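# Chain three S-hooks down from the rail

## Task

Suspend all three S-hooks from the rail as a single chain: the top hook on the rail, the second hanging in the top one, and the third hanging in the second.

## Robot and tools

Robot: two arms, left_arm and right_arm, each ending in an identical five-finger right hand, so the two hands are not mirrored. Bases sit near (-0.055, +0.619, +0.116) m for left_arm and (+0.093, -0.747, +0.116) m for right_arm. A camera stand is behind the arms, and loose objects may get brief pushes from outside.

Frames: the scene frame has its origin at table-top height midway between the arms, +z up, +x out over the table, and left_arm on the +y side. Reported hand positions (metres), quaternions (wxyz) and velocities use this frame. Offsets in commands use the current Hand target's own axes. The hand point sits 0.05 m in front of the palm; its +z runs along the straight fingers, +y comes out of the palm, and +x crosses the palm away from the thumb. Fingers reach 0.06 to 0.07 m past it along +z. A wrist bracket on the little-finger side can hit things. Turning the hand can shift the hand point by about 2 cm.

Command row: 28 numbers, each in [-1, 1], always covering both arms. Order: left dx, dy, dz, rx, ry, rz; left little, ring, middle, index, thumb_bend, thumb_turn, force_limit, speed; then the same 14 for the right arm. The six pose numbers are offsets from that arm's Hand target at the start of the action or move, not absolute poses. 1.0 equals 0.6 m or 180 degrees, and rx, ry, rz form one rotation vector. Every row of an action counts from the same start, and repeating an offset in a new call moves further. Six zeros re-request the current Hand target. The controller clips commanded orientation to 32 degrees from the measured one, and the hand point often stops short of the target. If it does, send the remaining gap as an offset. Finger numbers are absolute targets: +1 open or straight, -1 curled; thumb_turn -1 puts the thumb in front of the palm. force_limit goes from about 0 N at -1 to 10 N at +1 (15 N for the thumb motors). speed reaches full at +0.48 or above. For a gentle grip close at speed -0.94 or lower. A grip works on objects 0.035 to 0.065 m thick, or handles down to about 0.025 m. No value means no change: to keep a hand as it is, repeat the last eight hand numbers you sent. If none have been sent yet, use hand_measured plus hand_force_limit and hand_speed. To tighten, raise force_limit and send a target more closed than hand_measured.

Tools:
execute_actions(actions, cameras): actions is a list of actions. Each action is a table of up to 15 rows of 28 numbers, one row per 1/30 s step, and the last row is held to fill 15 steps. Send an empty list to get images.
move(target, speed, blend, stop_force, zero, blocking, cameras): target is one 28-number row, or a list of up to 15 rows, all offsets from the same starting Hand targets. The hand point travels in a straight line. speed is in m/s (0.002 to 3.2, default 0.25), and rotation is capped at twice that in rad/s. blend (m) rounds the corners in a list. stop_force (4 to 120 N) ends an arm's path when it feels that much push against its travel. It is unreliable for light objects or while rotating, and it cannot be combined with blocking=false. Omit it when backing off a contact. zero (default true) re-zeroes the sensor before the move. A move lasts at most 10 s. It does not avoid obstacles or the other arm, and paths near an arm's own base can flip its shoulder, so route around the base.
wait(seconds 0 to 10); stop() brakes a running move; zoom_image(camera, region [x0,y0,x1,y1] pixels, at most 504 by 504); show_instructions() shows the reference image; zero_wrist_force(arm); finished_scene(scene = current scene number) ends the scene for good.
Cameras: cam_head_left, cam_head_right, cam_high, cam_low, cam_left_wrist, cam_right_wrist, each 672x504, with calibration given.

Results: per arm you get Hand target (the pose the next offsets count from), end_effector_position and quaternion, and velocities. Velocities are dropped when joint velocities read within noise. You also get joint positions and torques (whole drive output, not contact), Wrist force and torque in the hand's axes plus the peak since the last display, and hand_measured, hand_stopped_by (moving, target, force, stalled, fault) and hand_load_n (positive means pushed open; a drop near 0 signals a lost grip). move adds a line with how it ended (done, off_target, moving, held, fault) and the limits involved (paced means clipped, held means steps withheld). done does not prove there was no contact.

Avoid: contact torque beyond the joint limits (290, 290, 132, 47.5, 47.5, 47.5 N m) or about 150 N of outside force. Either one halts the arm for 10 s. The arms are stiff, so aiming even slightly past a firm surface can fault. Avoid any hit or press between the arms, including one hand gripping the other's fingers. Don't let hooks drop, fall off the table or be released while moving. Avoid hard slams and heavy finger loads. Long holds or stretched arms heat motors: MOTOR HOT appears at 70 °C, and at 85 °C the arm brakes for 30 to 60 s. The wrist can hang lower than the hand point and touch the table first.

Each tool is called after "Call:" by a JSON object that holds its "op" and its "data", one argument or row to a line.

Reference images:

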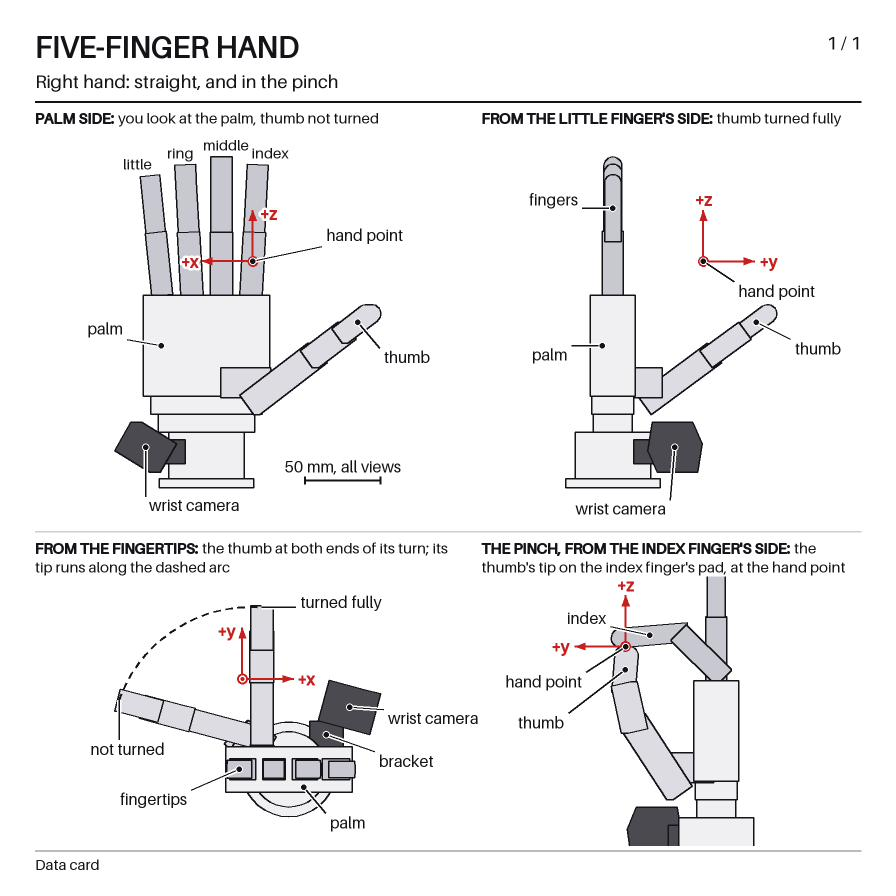

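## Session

Call:
{"op": "execute_actions", "data": {
  "actions": []
}}

Scene clock: 0.00 s.
left_arm: end_effector_position=(-0.1460, +1.1173, +0.8494) hand_measured=(+1.000, +1.000, +1.000, +1.000, +1.000, +1.000) hand_load_n=(+0.0, +0.0, +0.0, +0.0, +0.0, +0.0) hand_stopped_by=(target, target, target, target, target, target) hand_force_limit=0.00 hand_speed=-0.80 end_effector_quat_wxyz=(-0.143, +0.674, -0.716, -0.111) | right_arm: end_effector_position=(+0.2812, -1.1983, +0.6466) hand_measured=(+1.000, +1.000, +1.000, +1.000, +1.000, +1.000) hand_load_n=(+0.0, +0.0, +0.0, +0.0, +0.0, +0.0) hand_stopped_by=(target, target, target, target, target, target) hand_force_limit=0.00 hand_speed=-0.80 end_effector_quat_wxyz=(-0.098, +0.619, +0.774, +0.091)
Joint positions: left_arm=[1.216 -1.702 1.291 1.624 1.499 -1.856] | right_arm=[-1.663 -1.508 1.557 1.784 1.631 -1.866]
Joint velocities: within noise
Joint torques (N m): no reading
Wrist force (N): no reading
Wrist torque (N m): no reading
Wrist force, peak (N): no reading
Hand target: left_arm -0.1460, +1.1173, +0.8494; -0.143, +0.674, -0.716, -0.111 | right_arm +0.2812, -1.1983, +0.6466; -0.098, +0.619, +0.774, +0.091
camera_calibration:
cam_left_wrist: T_world_to_cam=[[-0.977936, -0.15052, -0.144864, 0.156089], [-0.208237, 0.646874, 0.733615, -1.36909], [-0.0167152, 0.747594, -0.663945, -0.162088], [0, 0, 0, 1]] pos_world=[-0.135159, 1.0303, 0.91938]
cam_right_wrist: T_world_to_cam=[[0.913809, 0.395865, 0.0907923, 0.162858], [0.36293, -0.896258, 0.25496, -1.33196], [0.182303, -0.200033, -0.96268, 0.454434], [0, 0, 0, 1]] pos_world=[0.251741, -1.16735, 0.762284]

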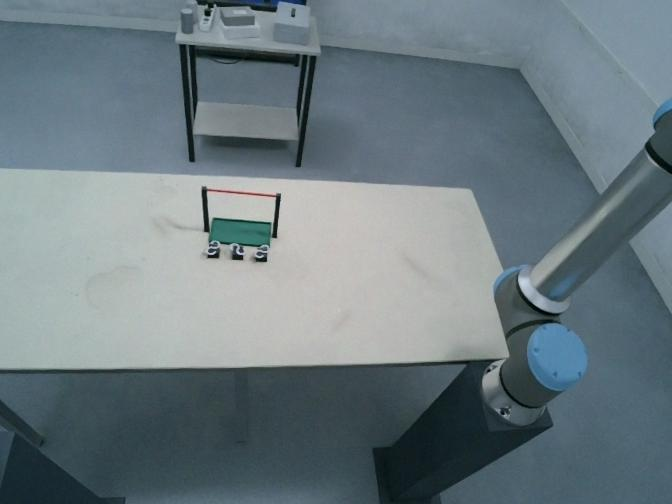

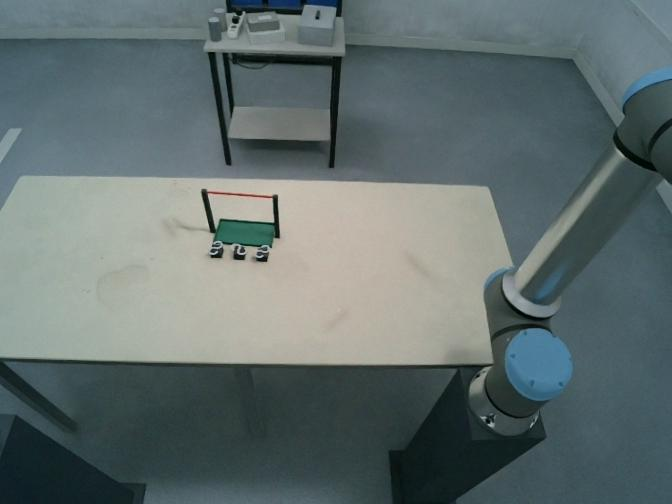

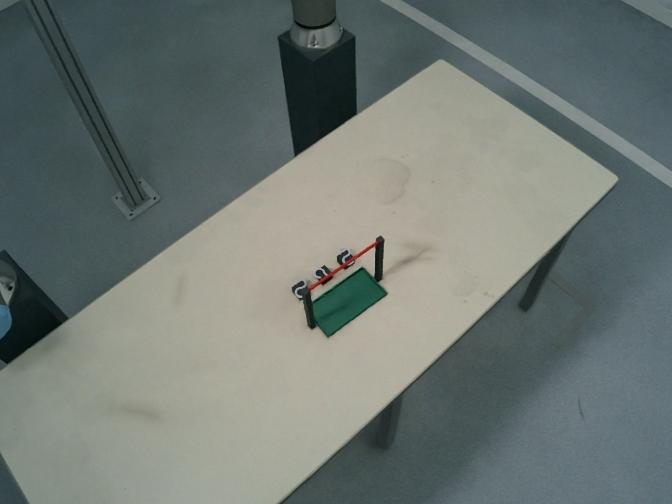

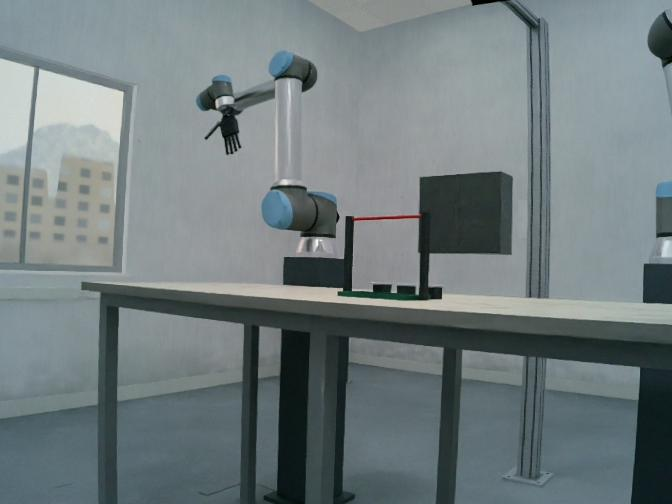

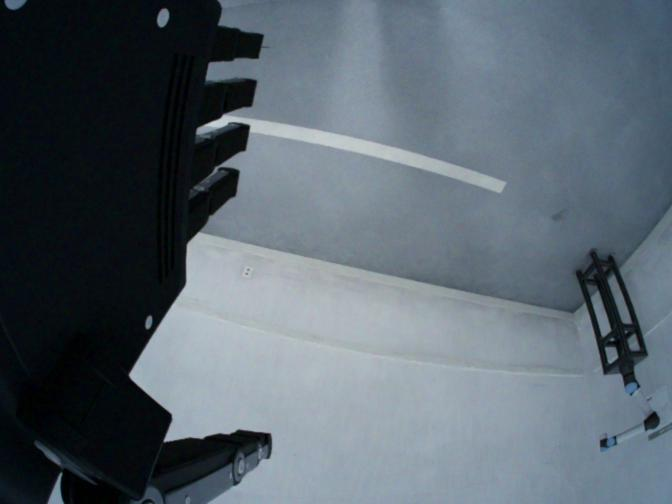

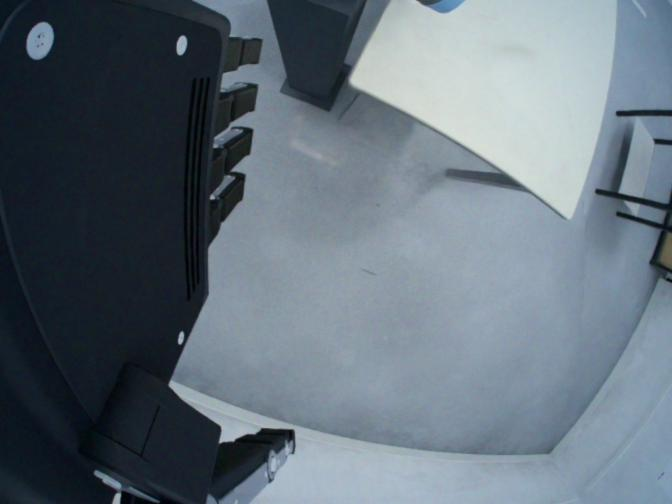

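Call:
{"op": "zoom_image", "data": {
  "camera": "cam_head_left",
  "region": [190, 180, 290, 270]
}}

Call:
{"op": "zoom_image", "data": {
  "camera": "cam_high",
  "region": [280, 220, 400, 340]
}}

Call:
{"op": "zoom_image", "data": {
  "camera": "cam_low",
  "region": [330, 200, 450, 310]
}}

Scaled by 5.040 from the camera's 672x504 image, which has a finer 960x720 frame.

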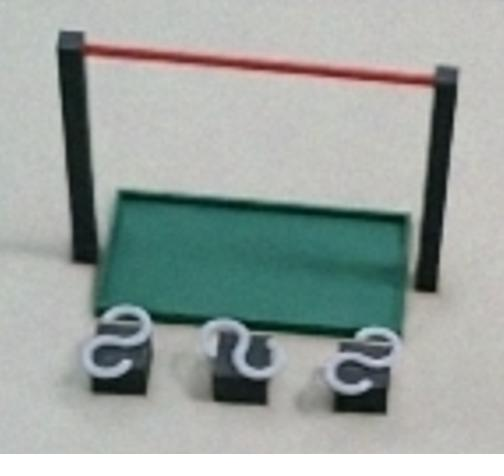

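Scaled by 4.200 from the camera's 672x504 image, which has a finer 960x720 frame.

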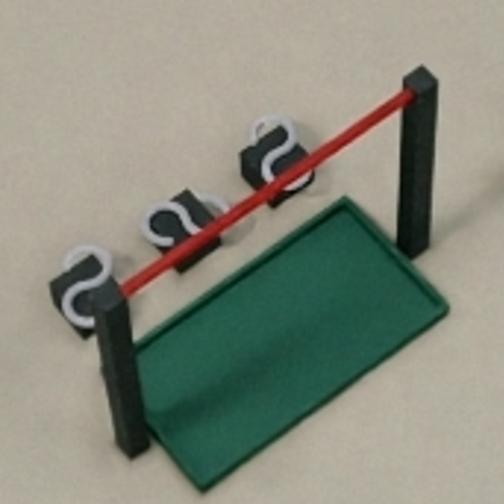

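Scaled by 4.200 from the camera's 672x504 image, which has a finer 960x720 frame.

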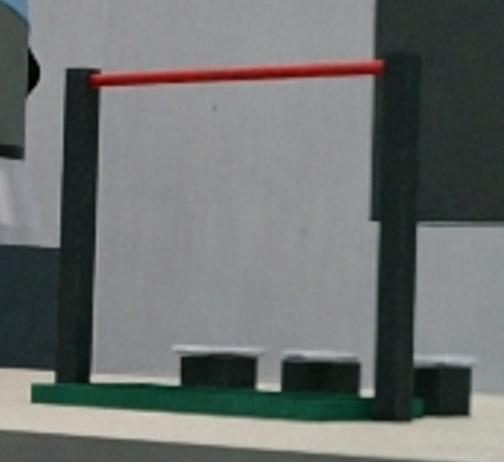

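Call:
{"op": "move", "data": {
  "target": [0.4874,-0.9258,0.2035,0.0261,0.0336,0.1582,-1,-1,0.0,-0.05,0.6,-0.5,0.0,-0.75,0.3593,0.6725,0.3662,0.0741,0.1641,0.2014,1,1,1,1,1,1,0,-0.8],
  "speed": 0.4
}}

Scene clock: 26.00 s.
left_arm: end_effector_position=(+0.4001, +0.8506, +0.6502) hand_measured=(-1.000, -1.000, +0.000, -0.050, +0.600, -0.500) hand_load_n=(+0.0, +0.0, +0.0, +0.0, +0.0, +0.0) hand_stopped_by=(target, target, target, target, target, target) hand_force_limit=0.00 hand_speed=-0.75 end_effector_quat_wxyz=(+0.101, -0.476, +0.870, +0.078) | right_arm: end_effector_position=(+0.6203, -0.8503, +0.5000) hand_measured=(+1.000, +1.000, +1.000, +1.000, +1.000, +1.000) hand_load_n=(+0.0, +0.0, -0.5, +0.0, +0.0, +0.0) hand_stopped_by=(target, target, target, target, target, target) hand_force_limit=0.00 hand_speed=-0.80 end_effector_quat_wxyz=(-0.381, +0.768, +0.501, +0.121)
Joint positions: left_arm=[-0.133 -1.585 1.588 1.497 1.324 -2.699] | right_arm=[-0.75 -1.328 1.77 1.868 1.171 -0.481]
Joint torques (N m): left_arm=[-12.16 -26.12 -57.47 1.89 2.79 3.33] | right_arm=[12.65 -44.92 -51.35 0.54 -2.21 2.56]
Wrist force (N): left_arm=[0.2 0.0 0.8] | right_arm=[-0.3 -0.5 1.3]
Wrist torque (N m): left_arm=[-0.03 -0.12 -0.21] | right_arm=[-0.02 0.05 -0.05]
Wrist force, peak (N): left_arm=[0.3 -2.0 1.1] | right_arm=[-1.4 -1.4 -0.7]
Hand target: left_arm +0.4001, +0.8506, +0.6502; +0.101, -0.476, +0.870, +0.078 | right_arm +0.6203, -0.8503, +0.5000; -0.381, +0.768, +0.501, +0.121
Off the commanded pose: left_arm 0.000 m, 0 deg | right_arm 0.000 m, 0 deg.
move: done

Call:
{"op": "move", "data": {
  "target": [0.5852,-0.74,0.1629,0.026,0.0336,0.1583,-1,-1,0.0,-0.05,0.6,-0.5,0.0,-0.75,0.0033,0.0567,0.6678,0.1482,0.3282,0.4028,1,1,1,1,1,1,0,-0.8],
  "speed": 0.4
}}

Scene clock: 35.10 s.
left_arm: end_effector_position=(+0.6000, +0.3508, +0.4498) hand_measured=(-1.000, -1.000, +0.000, -0.050, +0.600, -0.500) hand_load_n=(+0.0, +0.0, +0.0, +0.0, +0.0, +0.0) hand_stopped_by=(target, target, target, target, target, target) hand_force_limit=0.00 hand_speed=-0.75 end_effector_quat_wxyz=(+0.052, -0.247, +0.967, +0.041) | right_arm: end_effector_position=(+0.5717, -0.5733, +0.2126) hand_measured=(+1.000, +1.000, +1.000, +1.000, +1.000, +1.000) hand_load_n=(+0.0, +0.0, -0.5, +0.0, +0.0, -0.5) hand_stopped_by=(target, target, target, target, target, target) hand_force_limit=0.00 hand_speed=-0.80 end_effector_quat_wxyz=(+0.706, -0.654, +0.247, -0.113)
Joint positions: left_arm=[-0.756 -1.103 1.346 1.342 1.439 -2.83] | right_arm=[-0.681 -0.714 2.515 1.484 0.15 0.06]
Joint torques (N m): left_arm=[-11.02 -64.88 -56.49 6.49 3.41 3.32] | right_arm=[11.64 -45.2 23.49 2.47 -1.48 -1.47]
Wrist force (N): left_arm=[0.0 0.1 0.5] | right_arm=[-1.1 0.2 1.7]
Wrist torque (N m): left_arm=[-0.03 -0.10 -0.17] | right_arm=[0.06 0.04 0.07]
Wrist force, peak (N): left_arm=[0.5 -1.0 0.8] | right_arm=[-1.8 1.2 1.8]
Hand target: left_arm +0.6000, +0.3508, +0.4498; +0.052, -0.247, +0.967, +0.041 | right_arm +0.5718, -0.5733, +0.2126; +0.706, -0.654, +0.247, -0.113
Off the commanded pose: left_arm 0.000 m, 0 deg | right_arm 0.000 m, 0 deg.
move: done

Call:
{"op": "move", "data": {
  "target": [0.3402,-0.5717,0.2643,0.026,0.0336,0.1583,-1,-1,0.0,-0.05,0.6,-0.5,0.0,-0.75,0,0,0,0,0,0,1,1,1,1,1,1,0,-0.8],
  "speed": 0.35,
  "cameras": ["all"]
}}

Scene clock: 45.37 s.
left_arm: end_effector_position=(+0.5996, -0.0293, +0.2499) hand_measured=(-1.000, -1.000, +0.000, -0.050, +0.600, -0.500) hand_load_n=(+0.0, +0.0, +0.0, +0.0, +0.0, +0.0) hand_stopped_by=(target, target, target, target, target, target) hand_force_limit=0.00 hand_speed=-0.75 end_effector_quat_wxyz=(+0.000, -0.001, +1.000, +0.000) | right_arm: end_effector_position=(+0.5717, -0.5733, +0.2126) hand_measured=(+1.000, +1.000, +1.000, +1.000, +1.000, +1.000) hand_load_n=(+0.0, +0.0, +0.0, +0.0, +0.0, +0.0) hand_stopped_by=(target, target, target, target, target, target) hand_force_limit=0.00 hand_speed=-0.80 end_effector_quat_wxyz=(+0.706, -0.654, +0.247, -0.113)
Joint positions: left_arm=[-1.031 -0.633 0.884 1.321 1.571 -2.606] | right_arm=[-0.681 -0.714 2.515 1.484 0.15 0.06]
Joint torques (N m): left_arm=[-11.9 -95.26 -55.19 5.93 3.6 3.41] | right_arm=[12.53 -45.47 24.02 2.46 -1.22 -1.49]
Wrist force (N): left_arm=[0.6 -0.3 -0.3] | right_arm=[-0.9 0.4 1.7]
Wrist torque (N m): left_arm=[0.00 -0.18 -0.11] | right_arm=[0.09 0.02 0.09]
Wrist force, peak (N): left_arm=[1.4 -2.0 0.4] | right_arm=[-1.0 0.3 2.1]
Hand target: left_arm +0.5996, -0.0293, +0.2498; +0.000, -0.001, +1.000, +0.000 | right_arm +0.5717, -0.5733, +0.2126; +0.706, -0.654, +0.247, -0.113
Off the commanded pose: left_arm 0.000 m, 0 deg | right_arm 0.000 m, 0 deg.
move: done
camera_calibration:
cam_left_wrist: T_world_to_cam=[[-0.242033, 0.969847, -0.0285617, 0.188331], [0.853624, 0.226838, 0.468903, -0.615084], [0.461244, 0.0891093, -0.882788, 0.0583369], [0, 0, 0, 1]] pos_world=[0.543725, -0.0483258, 0.345293]
cam_right_wrist: T_world_to_cam=[[0.00119724, 0.00229944, -0.999997, 0.217409], [-0.999997, 0.00206769, -0.00119248, 0.582067], [0.00206495, 0.999995, 0.00230191, 0.694468], [0, 0, 0, 1]] pos_world=[0.580371, -0.696168, 0.216504]

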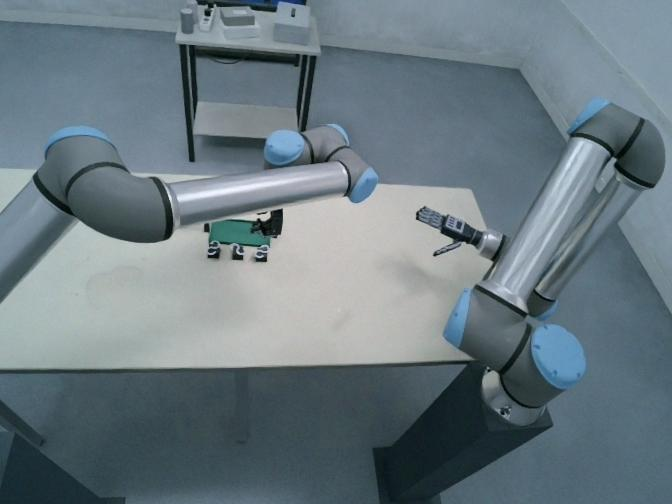

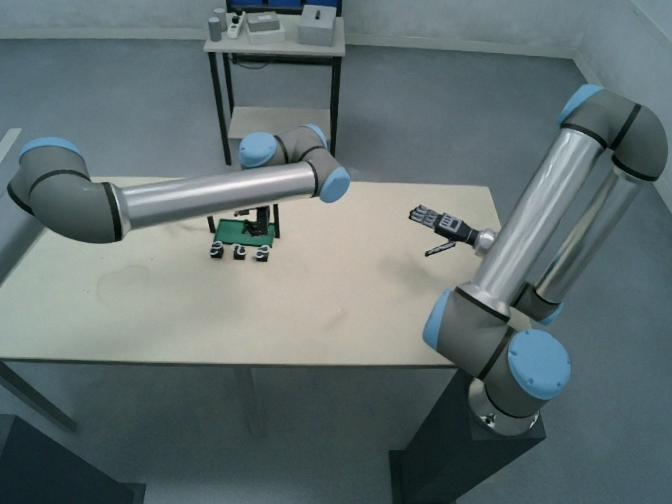

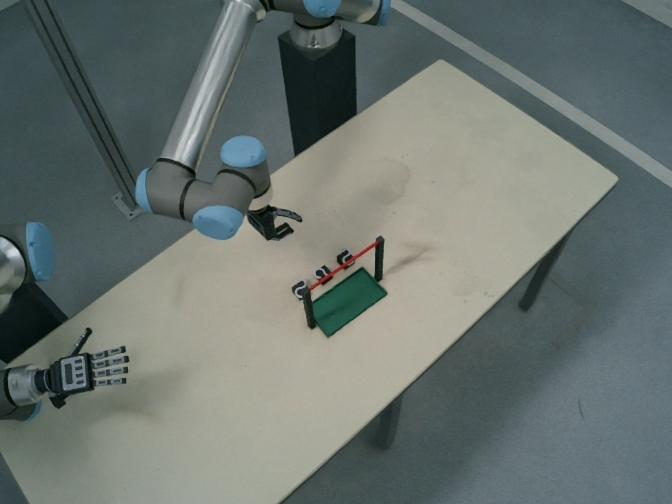

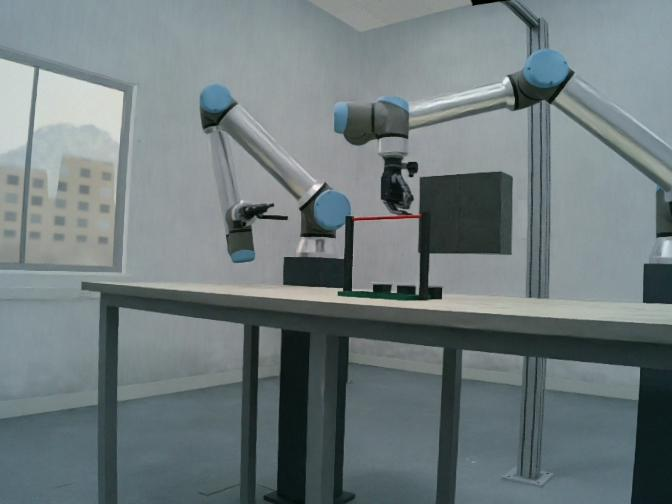

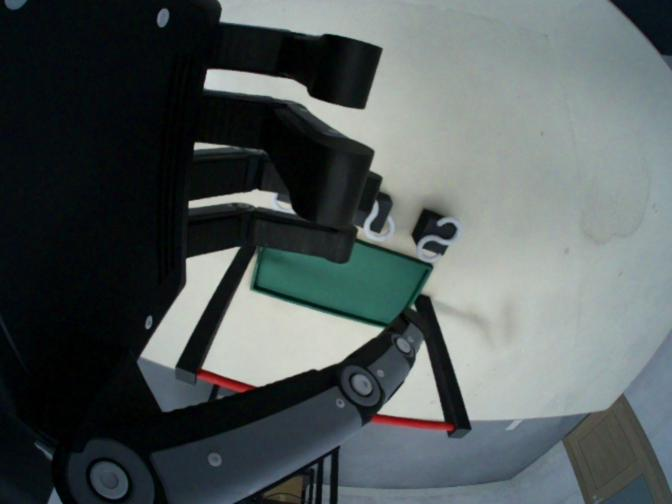

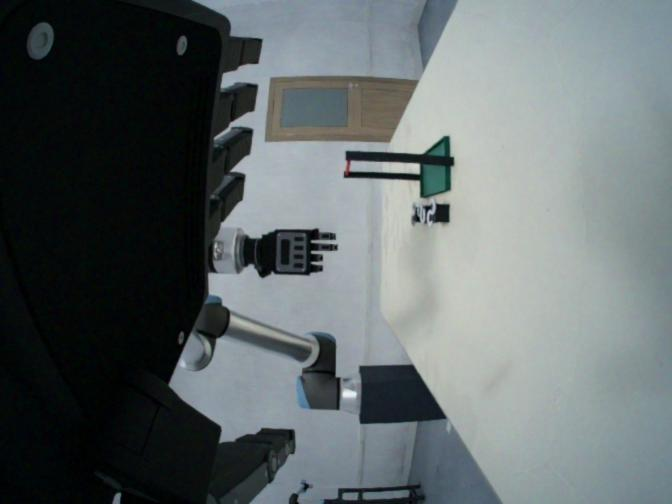

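Call:
{"op": "move", "data": {
  "target": [0,0,0,0,0,0,-1,-1,0.0,-0.05,0.6,-0.5,0.0,-0.75,-0.0267,-0.1305,0.0027,-0.2718,0.2632,0.1119,1,1,1,1,1,1,0,-0.8],
  "speed": 0.35,
  "cameras": ["cam_low"]
}}

Scene clock: 99.63 s.
left_arm: end_effector_position=(+0.5996, -0.0293, +0.2498) hand_measured=(-1.000, -1.000, +0.000, -0.050, +0.600, -0.500) hand_load_n=(+0.0, +0.0, +0.5, +0.0, +0.0, +0.0) hand_stopped_by=(target, target, target, target, target, target) hand_force_limit=0.00 hand_speed=-0.75 end_effector_quat_wxyz=(+0.000, -0.001, +1.000, +0.000) | right_arm: end_effector_position=(+0.5717, -0.5734, +0.2925) hand_measured=(+1.000, +1.000, +1.000, +1.000, +1.000, +1.000) hand_load_n=(+0.0, +0.0, +0.0, +0.0, +0.0, +0.0) hand_stopped_by=(target, target, target, target, target, target) hand_force_limit=0.00 hand_speed=-0.80 end_effector_quat_wxyz=(-0.236, +0.730, -0.628, +0.131)
Joint positions: left_arm=[-1.031 -0.633 0.883 1.321 1.571 -2.606] | right_arm=[-0.197 -1.565 2.129 0.527 1.301 2.872]
Joint torques (N m): left_arm=[-10 -95.56 -55.01 6.55 3.32 3.29] | right_arm=[12.93 -22.13 -50.12 5.27 1.94 3.12]
Wrist force (N): left_arm=[0.5 -0.3 -0.3] | right_arm=[-0.7 0.8 0.3]
Wrist torque (N m): left_arm=[0.00 -0.17 -0.12] | right_arm=[0.20 0.09 -0.01]
Wrist force, peak (N): left_arm=[0.5 -0.6 -0.6] | right_arm=[-1.8 0.7 1.7]
Hand target: left_arm +0.5996, -0.0293, +0.2498; +0.000, -0.001, +1.000, +0.000 | right_arm +0.5717, -0.5733, +0.2925; -0.235, +0.730, -0.628, +0.131
Off the commanded pose: left_arm 0.000 m, 0 deg | right_arm 0.000 m, 0 deg.
move: done; limits=paced
Images, in order (width x height): cam_low 672x504.

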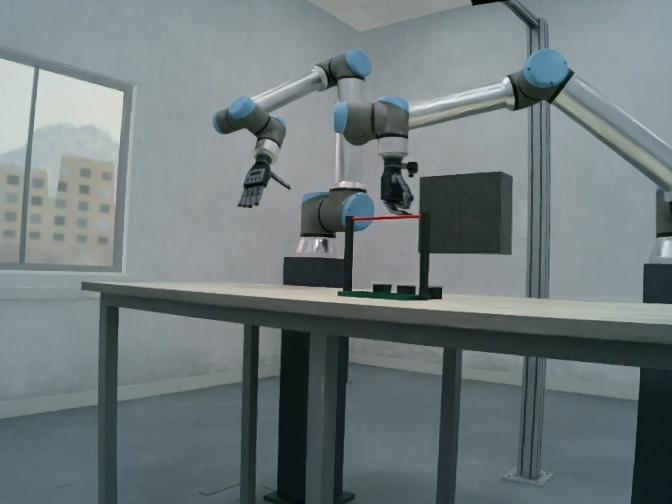

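Call:
{"op": "move", "data": {
  "target": [
    [0,0,0,0,0,0,-1,-1,0.0,-0.05,0.6,-0.5,0.0,-0.75,0,0,0,0.3264,-0.0666,0,1,1,1,1,1,1,0,-0.8],
    [0,0,0,0,0,0,-1,-1,0.0,-0.05,0.6,-0.5,0.0,-0.75,0.0137,0.0675,0.1141,0.2718,-0.2632,-0.1119,1,1,1,1,1,1,0,-0.8]
  ],
  "speed": 0.35,
  "cameras": ["cam_low","cam_left_wrist","cam_head_left","cam_right_wrist"]
}}

Scene clock: 106.73 s.
left_arm: end_effector_position=(+0.5996, -0.0293, +0.2498) hand_measured=(-1.000, -1.000, +0.000, -0.050, +0.600, -0.500) hand_load_n=(+0.5, +0.0, +0.5, +0.0, +0.0, +0.0) hand_stopped_by=(target, target, target, target, target, target) hand_force_limit=0.00 hand_speed=-0.75 end_effector_quat_wxyz=(+0.000, -0.001, +1.000, +0.000) | right_arm: end_effector_position=(+0.5718, -0.5732, +0.2126) hand_measured=(+1.000, +1.000, +1.000, +1.000, +1.000, +1.000) hand_load_n=(+0.0, +0.0, +0.0, +0.0, +0.0, +0.0) hand_stopped_by=(target, target, target, target, target, target) hand_force_limit=0.00 hand_speed=-0.80 end_effector_quat_wxyz=(+0.705, -0.655, +0.247, -0.113)
Joint positions: left_arm=[-1.031 -0.633 0.883 1.321 1.571 -2.606] | right_arm=[-0.68 -1.367 2.5 -0.997 -0.15 3.208]
Joint torques (N m): left_arm=[-7.27 -92.69 -55.66 6.16 3.51 3.28] | right_arm=[-16.86 -22.58 -32.73 3.22 -2.2 -1.17]
Wrist force (N): left_arm=[0.4 -0.3 -0.4] | right_arm=[-0.8 0.2 1.4]
Wrist torque (N m): left_arm=[0.01 -0.15 -0.12] | right_arm=[0.12 0.03 0.07]
Wrist force, peak (N): left_arm=[0.7 -0.7 -0.5] | right_arm=[-1.6 0.4 1.9]
Hand target: left_arm +0.5996, -0.0293, +0.2498; +0.000, -0.001, +1.000, +0.000 | right_arm +0.5718, -0.5732, +0.2125; +0.706, -0.654, +0.247, -0.113
Off the commanded pose: left_arm 0.000 m, 0 deg | right_arm 0.000 m, 0 deg.
move: done
camera_calibration:
cam_left_wrist: T_world_to_cam=[[-0.241951, 0.969869, -0.0285165, 0.188365], [0.853648, 0.226744, 0.468906, -0.615032], [0.461243, 0.0891089, -0.882788, 0.0582578], [0, 0, 0, 1]] pos_world=[0.543725, -0.0484256, 0.345193]
cam_right_wrist: T_world_to_cam=[[0.000599502, 0.00139813, -0.999999, 0.217232], [-0.999998, 0.0020593, -0.000596622, 0.582032], [0.00205846, 0.999997, 0.00139936, 0.694568], [0, 0, 0, 1]] pos_world=[0.58047, -0.696068, 0.216607]
Images, in order (width x height): cam_head_left 672x504, cam_low 672x504, cam_left_wrist 672x504, cam_right_wrist 672x504.

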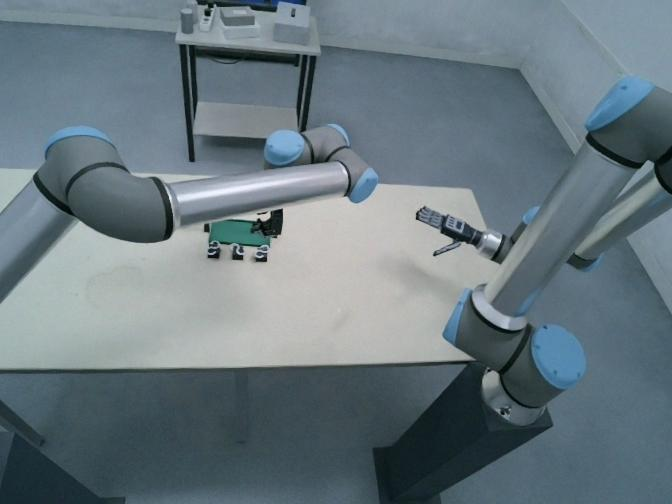

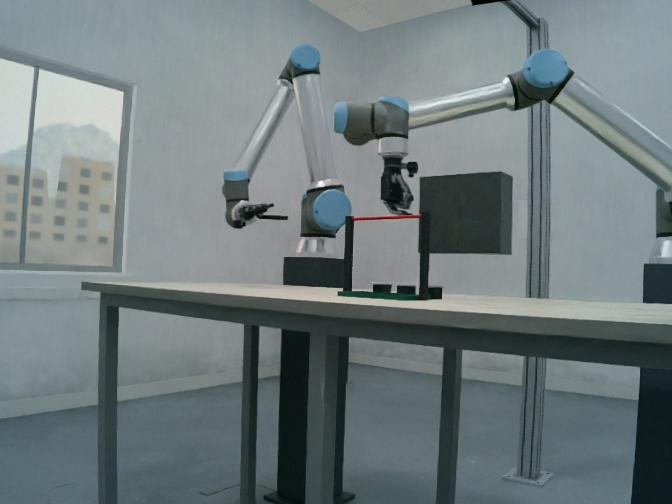

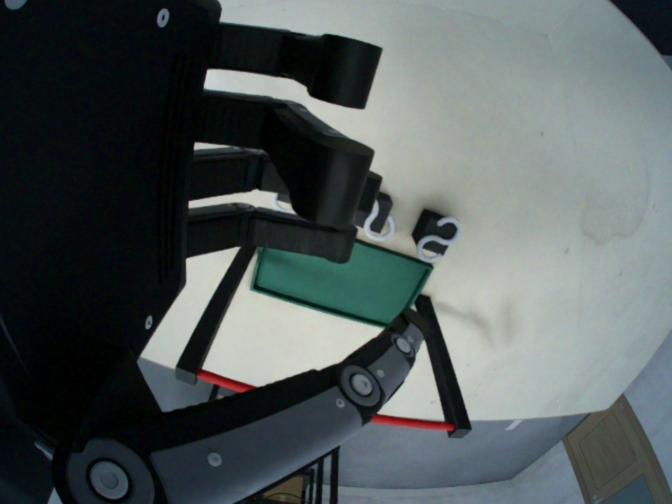

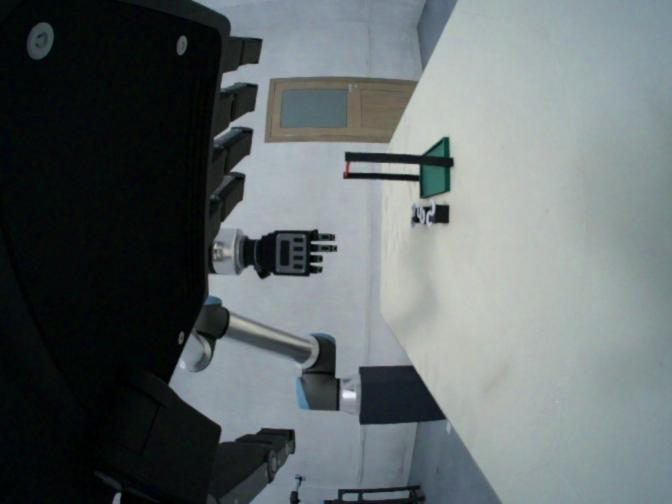

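Call:
{"op": "move", "data": {
  "target": [0,-0.2,0.0833,0,0,0,-1,-1,0.0,-0.05,0.6,-0.5,0.0,-0.75,0,0,0,0,0,0,1,1,1,1,1,1,0,-0.8],
  "speed": 0.25,
  "cameras": ["cam_left_wrist"]
}}

Call:
{"op": "zoom_image", "data": {
  "camera": "cam_left_wrist",
  "region": [340, 180, 540, 300]
}}

Scene clock: 110.93 s.
left_arm: end_effector_position=(+0.5997, -0.1493, +0.1998) hand_measured=(-1.000, -1.000, +0.000, -0.050, +0.600, -0.500) hand_load_n=(+0.0, +0.0, +0.0, +0.0, +0.0, +0.0) hand_stopped_by=(target, target, target, target, target, target) hand_force_limit=0.00 hand_speed=-0.75 end_effector_quat_wxyz=(+0.000, -0.001, +1.000, +0.000) | right_arm: end_effector_position=(+0.5718, -0.5732, +0.2126) hand_measured=(+1.000, +1.000, +1.000, +1.000, +1.000, +1.000) hand_load_n=(+0.0, +0.0, +0.0, +0.0, +0.0, -0.5) hand_stopped_by=(target, target, target, target, target, target) hand_force_limit=0.00 hand_speed=-0.80 end_effector_quat_wxyz=(+0.705, -0.655, +0.247, -0.113)
Joint positions: left_arm=[-1.091 -0.363 0.446 1.489 1.571 -2.666] | right_arm=[-0.68 -1.367 2.5 -0.997 -0.15 3.208]
Joint torques (N m): left_arm=[-10.48 -106.34 -57.04 6.7 3.69 -2.57] | right_arm=[-14.08 -23.34 -32.15 3.23 -2.08 -1.3]
Wrist force (N): left_arm=[0.4 -0.7 0.5] | right_arm=[-0.9 0.4 1.3]
Wrist torque (N m): left_arm=[-0.09 -0.13 0.09] | right_arm=[0.15 0.04 0.07]
Wrist force, peak (N): left_arm=[0.7 -2.0 0.6] | right_arm=[-1.0 0.6 1.9]
Hand target: left_arm +0.5997, -0.1493, +0.1998; +0.000, -0.001, +1.000, +0.000 | right_arm +0.5718, -0.5732, +0.2126; +0.705, -0.655, +0.247, -0.113
Off the commanded pose: left_arm 0.000 m, 0 deg | right_arm 0.000 m, 0 deg.
move: done
camera_calibration:
cam_left_wrist: T_world_to_cam=[[-0.241906, 0.969878, -0.0286023, 0.303253], [0.853658, 0.226747, 0.468885, -0.564485], [0.461247, 0.0890098, -0.882796, 0.0247405], [0, 0, 0, 1]] pos_world=[0.543825, -0.168326, 0.295193]
Images, in order (width x height): cam_left_wrist 672x504.

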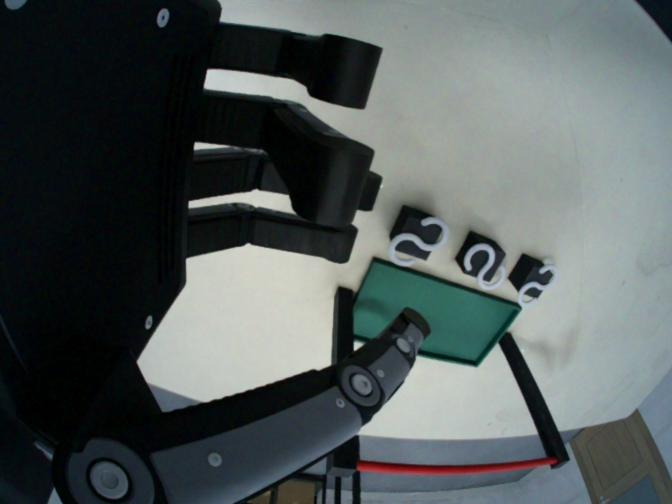

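Scaled by 2.520 from the camera's 672x504 image, which has a finer 960x720 frame.

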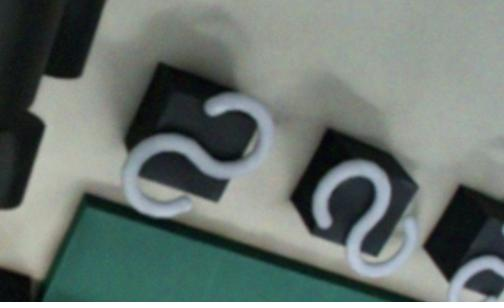

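Call:
{"op": "zoom_image", "data": {
  "camera": "cam_left_wrist",
  "region": [380, 195, 460, 275]
}}

Call:
{"op": "zoom_image", "data": {
  "camera": "cam_left_wrist",
  "region": [450, 225, 510, 295]
}}

Call:
{"op": "zoom_image", "data": {
  "camera": "cam_left_wrist",
  "region": [500, 245, 570, 315]
}}

Scaled by 6.300 from the camera's 672x504 image, which has a finer 960x720 frame.

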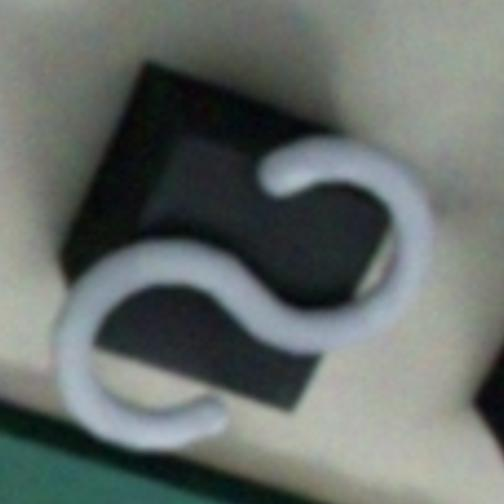

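Scaled by 7.200 from the camera's 672x504 image, which has a finer 960x720 frame.

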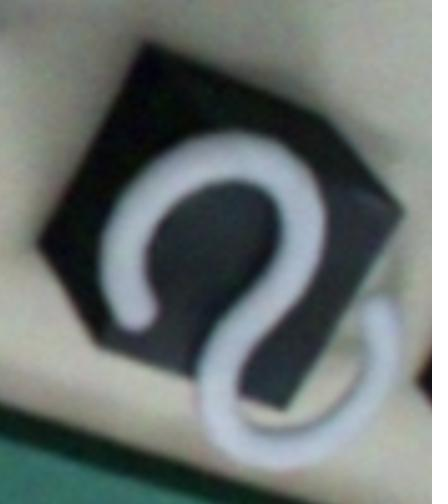

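Scaled by 7.200 from the camera's 672x504 image, which has a finer 960x720 frame.

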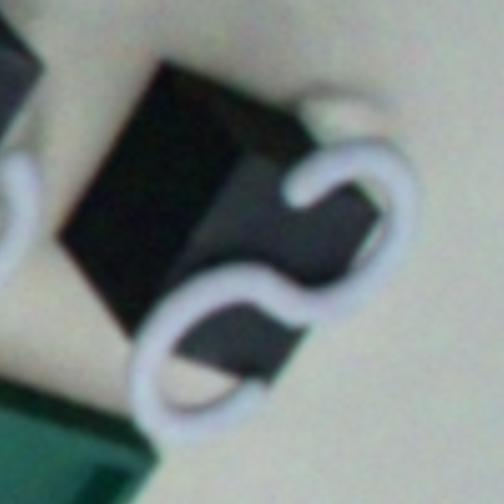

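Call:
{"op": "move", "data": {
  "target": [0,0.22,0.02,0,0,0,-1,-1,0.0,-0.05,0.6,-0.5,0.0,-0.75,0,0,0,0,0,0,1,1,1,1,1,1,0,-0.8],
  "speed": 0.25,
  "cameras": ["cam_left_wrist"]
}}

Call:
{"op": "zoom_image", "data": {
  "camera": "cam_left_wrist",
  "region": [400, 190, 500, 290]
}}

Scene clock: 147.80 s.
left_arm: end_effector_position=(+0.5995, -0.0174, +0.1879) hand_measured=(-1.000, -1.000, +0.000, -0.050, +0.600, -0.500) hand_load_n=(+0.5, +0.0, +0.0, +0.0, +0.0, +0.0) hand_stopped_by=(target, target, target, target, target, target) hand_force_limit=0.00 hand_speed=-0.75 end_effector_quat_wxyz=(+0.000, -0.001, +1.000, +0.000) | right_arm: end_effector_position=(+0.5718, -0.5732, +0.2126) hand_measured=(+1.000, +1.000, +1.000, +1.000, +1.000, +1.000) hand_load_n=(+0.0, +0.0, +0.0, -0.5, +0.0, +0.0) hand_stopped_by=(target, target, target, target, target, target) hand_force_limit=0.00 hand_speed=-0.80 end_effector_quat_wxyz=(+0.705, -0.655, +0.247, -0.113)
Joint positions: left_arm=[-1.024 -0.613 0.96 1.225 1.571 -2.599] | right_arm=[-0.68 -1.367 2.5 -0.997 -0.15 3.208]
Joint torques (N m): left_arm=[14.64 -119.91 -25.9 1.73 -3.44 3.52] | right_arm=[-15.67 -25.75 -33.44 3.24 -1.89 -1.31]
Wrist force (N): left_arm=[0.7 -0.7 -0.1] | right_arm=[-0.8 0.4 1.2]
Wrist torque (N m): left_arm=[-0.13 -0.18 -0.17] | right_arm=[0.15 0.04 0.07]
Wrist force, peak (N): left_arm=[0.7 -2.2 0.3] | right_arm=[-1.2 0.5 1.9]
Hand target: left_arm +0.5995, -0.0173, +0.1879; +0.000, -0.001, +1.000, +0.000 | right_arm +0.5718, -0.5732, +0.2126; +0.705, -0.655, +0.247, -0.113
Off the commanded pose: left_arm 0.000 m, 0 deg | right_arm 0.000 m, 0 deg.
move: done
camera_calibration:
cam_left_wrist: T_world_to_cam=[[-0.241985, 0.969864, -0.0283976, 0.174943], [0.853683, 0.226725, 0.468851, -0.588685], [0.46116, 0.0892123, -0.882821, 0.00251341], [0, 0, 0, 1]] pos_world=[0.543725, -0.0364255, 0.283192]
Images, in order (width x height): cam_left_wrist 672x504.

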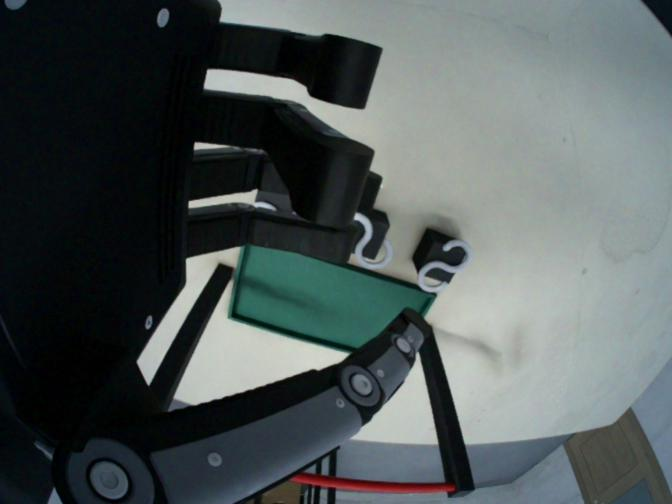

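Scaled by 5.040 from the camera's 672x504 image, which has a finer 960x720 frame.

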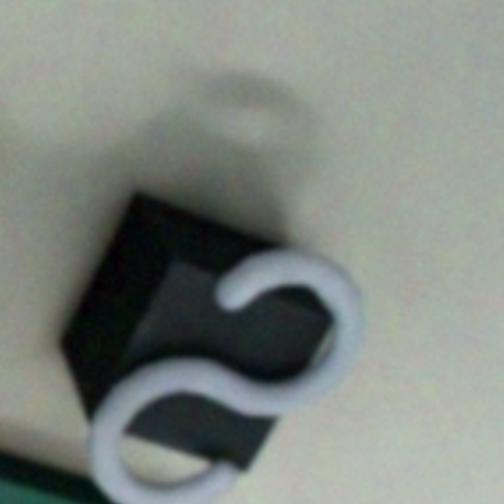

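Call:
{"op": "move", "data": {
  "target": [-0.0258,0.2038,0.1798,0,0,0,-1,-1,0.0,-0.05,0.6,-0.5,0.0,-0.75,0,0,0,0,0,0,1,1,1,1,1,1,0,-0.8],
  "speed": 0.15,
  "cameras": ["cam_left_wrist"]
}}

Call:
{"op": "zoom_image", "data": {
  "camera": "cam_left_wrist",
  "region": [330, 190, 460, 320]
}}

Scene clock: 167.43 s.
left_arm: end_effector_position=(+0.6148, +0.1049, +0.0801) hand_measured=(-1.000, -1.000, +0.000, -0.050, +0.600, -0.500) hand_load_n=(+0.0, +0.0, +0.0, +0.0, +0.0, +0.0) hand_stopped_by=(target, target, target, target, target, target) hand_force_limit=0.00 hand_speed=-0.75 end_effector_quat_wxyz=(+0.000, -0.001, +1.000, +0.000) | right_arm: end_effector_position=(+0.5718, -0.5732, +0.2126) hand_measured=(+1.000, +1.000, +1.000, +1.000, +1.000, +1.000) hand_load_n=(+0.0, +0.0, +0.0, +0.0, +0.0, +0.0) hand_stopped_by=(target, target, target, target, target, target) hand_force_limit=0.00 hand_speed=-0.80 end_effector_quat_wxyz=(+0.705, -0.655, +0.247, -0.113)
Joint positions: left_arm=[-0.933 -0.65 1.244 0.977 1.571 -2.508] | right_arm=[-0.68 -1.367 2.5 -0.997 -0.15 3.208]
Joint torques (N m): left_arm=[16.36 -111.79 -19.78 2.16 -3.19 3] | right_arm=[-14.69 -24.17 -32.11 3.18 -2.04 -0.97]
Wrist force (N): left_arm=[0.6 -0.8 -0.3] | right_arm=[-0.9 0.5 1.5]
Wrist torque (N m): left_arm=[-0.08 -0.16 -0.16] | right_arm=[0.15 0.03 0.08]
Wrist force, peak (N): left_arm=[0.9 -1.6 -0.9] | right_arm=[-1.2 0.4 2.1]
Hand target: left_arm +0.6148, +0.1050, +0.0800; +0.000, -0.001, +1.000, +0.000 | right_arm +0.5718, -0.5732, +0.2126; +0.705, -0.655, +0.247, -0.113
Off the commanded pose: left_arm 0.000 m, 0 deg | right_arm 0.000 m, 0 deg.
move: done
camera_calibration:
cam_left_wrist: T_world_to_cam=[[-0.241943, 0.969872, -0.0284846, 0.0569396], [0.853693, 0.22673, 0.468831, -0.578897], [0.461164, 0.0891132, -0.882829, -0.110478], [0, 0, 0, 1]] pos_world=[0.558925, 0.0858744, 0.175493]
Images, in order (width x height): cam_left_wrist 672x504.

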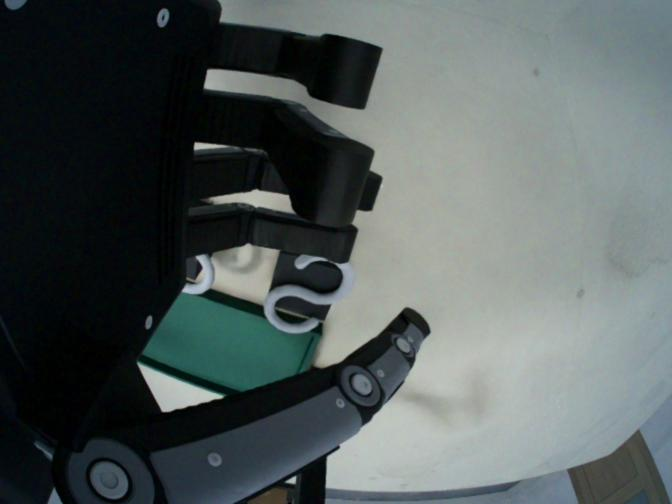

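Scaled by 3.877 from the camera's 672x504 image, which has a finer 960x720 frame.

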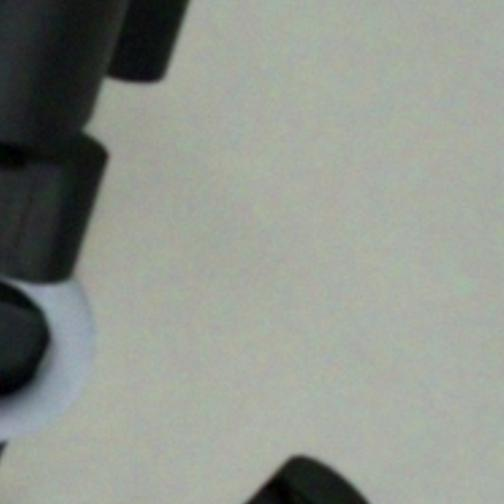

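Call:
{"op": "zoom_image", "data": {
  "camera": "cam_left_wrist",
  "region": [255, 235, 365, 345]
}}

Scaled by 4.582 from the camera's 672x504 image, which has a finer 960x720 frame.

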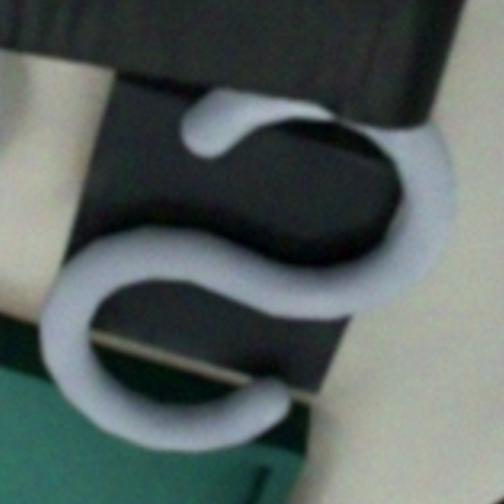

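Call:
{"op": "move", "data": {
  "target": [0,0,0.0767,0,0,0,-1,-1,0.0,-0.05,0.6,-0.5,0.0,-0.75,0,0,0,0,0,0,1,1,1,1,1,1,0,-0.8],
  "speed": 0.06,
  "stop_force": 8,
  "cameras": ["cam_left_wrist"]
}}

Call:
{"op": "zoom_image", "data": {
  "camera": "cam_left_wrist",
  "region": [260, 190, 400, 330]
}}

Scene clock: 175.73 s.
left_arm: end_effector_position=(+0.6148, +0.1051, +0.0340) hand_measured=(-1.000, -1.000, +0.000, -0.050, +0.600, -0.500) hand_load_n=(+0.5, +0.0, +0.0, +0.0, +0.0, +0.0) hand_stopped_by=(target, target, target, target, target, target) hand_force_limit=0.00 hand_speed=-0.75 end_effector_quat_wxyz=(+0.000, -0.001, +1.000, +0.000) | right_arm: end_effector_position=(+0.5718, -0.5732, +0.2126) hand_measured=(+1.000, +1.000, +1.000, +1.000, +1.000, +1.000) hand_load_n=(+0.0, +0.0, +0.0, +0.0, +0.0, +0.0) hand_stopped_by=(target, target, target, target, target, target) hand_force_limit=0.00 hand_speed=-0.80 end_effector_quat_wxyz=(+0.705, -0.655, +0.247, -0.113)
Joint positions: left_arm=[-0.933 -0.604 1.248 0.927 1.571 -2.508] | right_arm=[-0.68 -1.367 2.5 -0.997 -0.15 3.208]
Joint torques (N m): left_arm=[6.21 -88.51 -48.93 1.91 -2.85 1.69] | right_arm=[-12.93 -26.01 -32.3 3.3 -1.98 -1.22]
Wrist force (N): left_arm=[0.5 -0.9 -0.3] | right_arm=[-0.9 -0.1 1.0]
Wrist torque (N m): left_arm=[-0.09 -0.16 -0.14] | right_arm=[0.09 0.04 0.06]
Wrist force, peak (N): left_arm=[0.6 -1.1 -0.6] | right_arm=[-1.0 0.7 1.9]
Hand target: left_arm +0.6148, +0.1050, +0.0340; +0.000, -0.001, +1.000, +0.000 | right_arm +0.5718, -0.5732, +0.2126; +0.705, -0.655, +0.247, -0.113
Off the commanded pose: left_arm 0.000 m, 0 deg | right_arm 0.000 m, 0 deg.
move: done
camera_calibration:
cam_left_wrist: T_world_to_cam=[[-0.241941, 0.969873, -0.0284833, 0.0554309], [0.853693, 0.226728, 0.468831, -0.557329], [0.461164, 0.0891132, -0.882829, -0.151195], [0, 0, 0, 1]] pos_world=[0.558925, 0.0860744, 0.129393]
Images, in order (width x height): cam_left_wrist 672x504.

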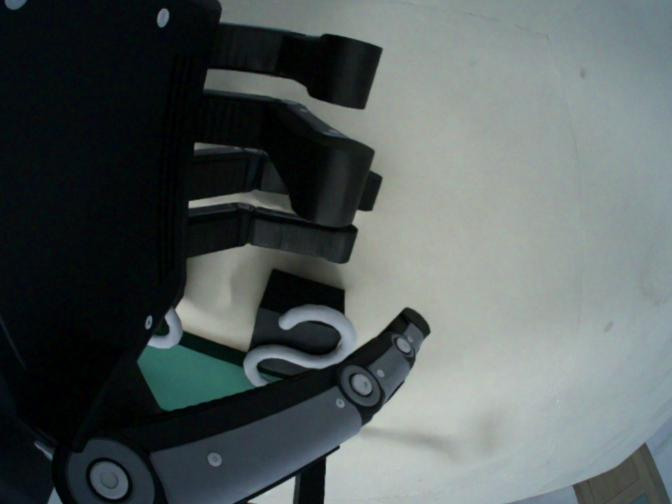

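Scaled by 3.600 from the camera's 672x504 image, which has a finer 960x720 frame.

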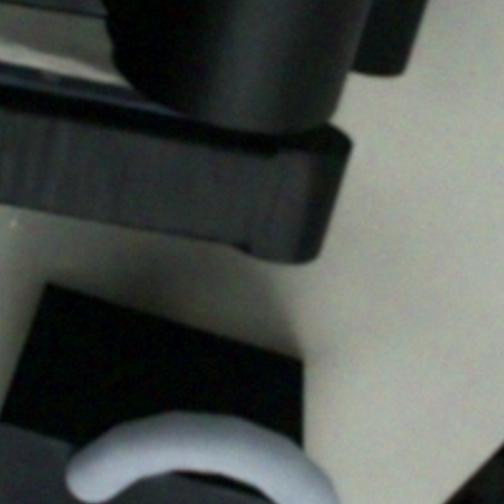

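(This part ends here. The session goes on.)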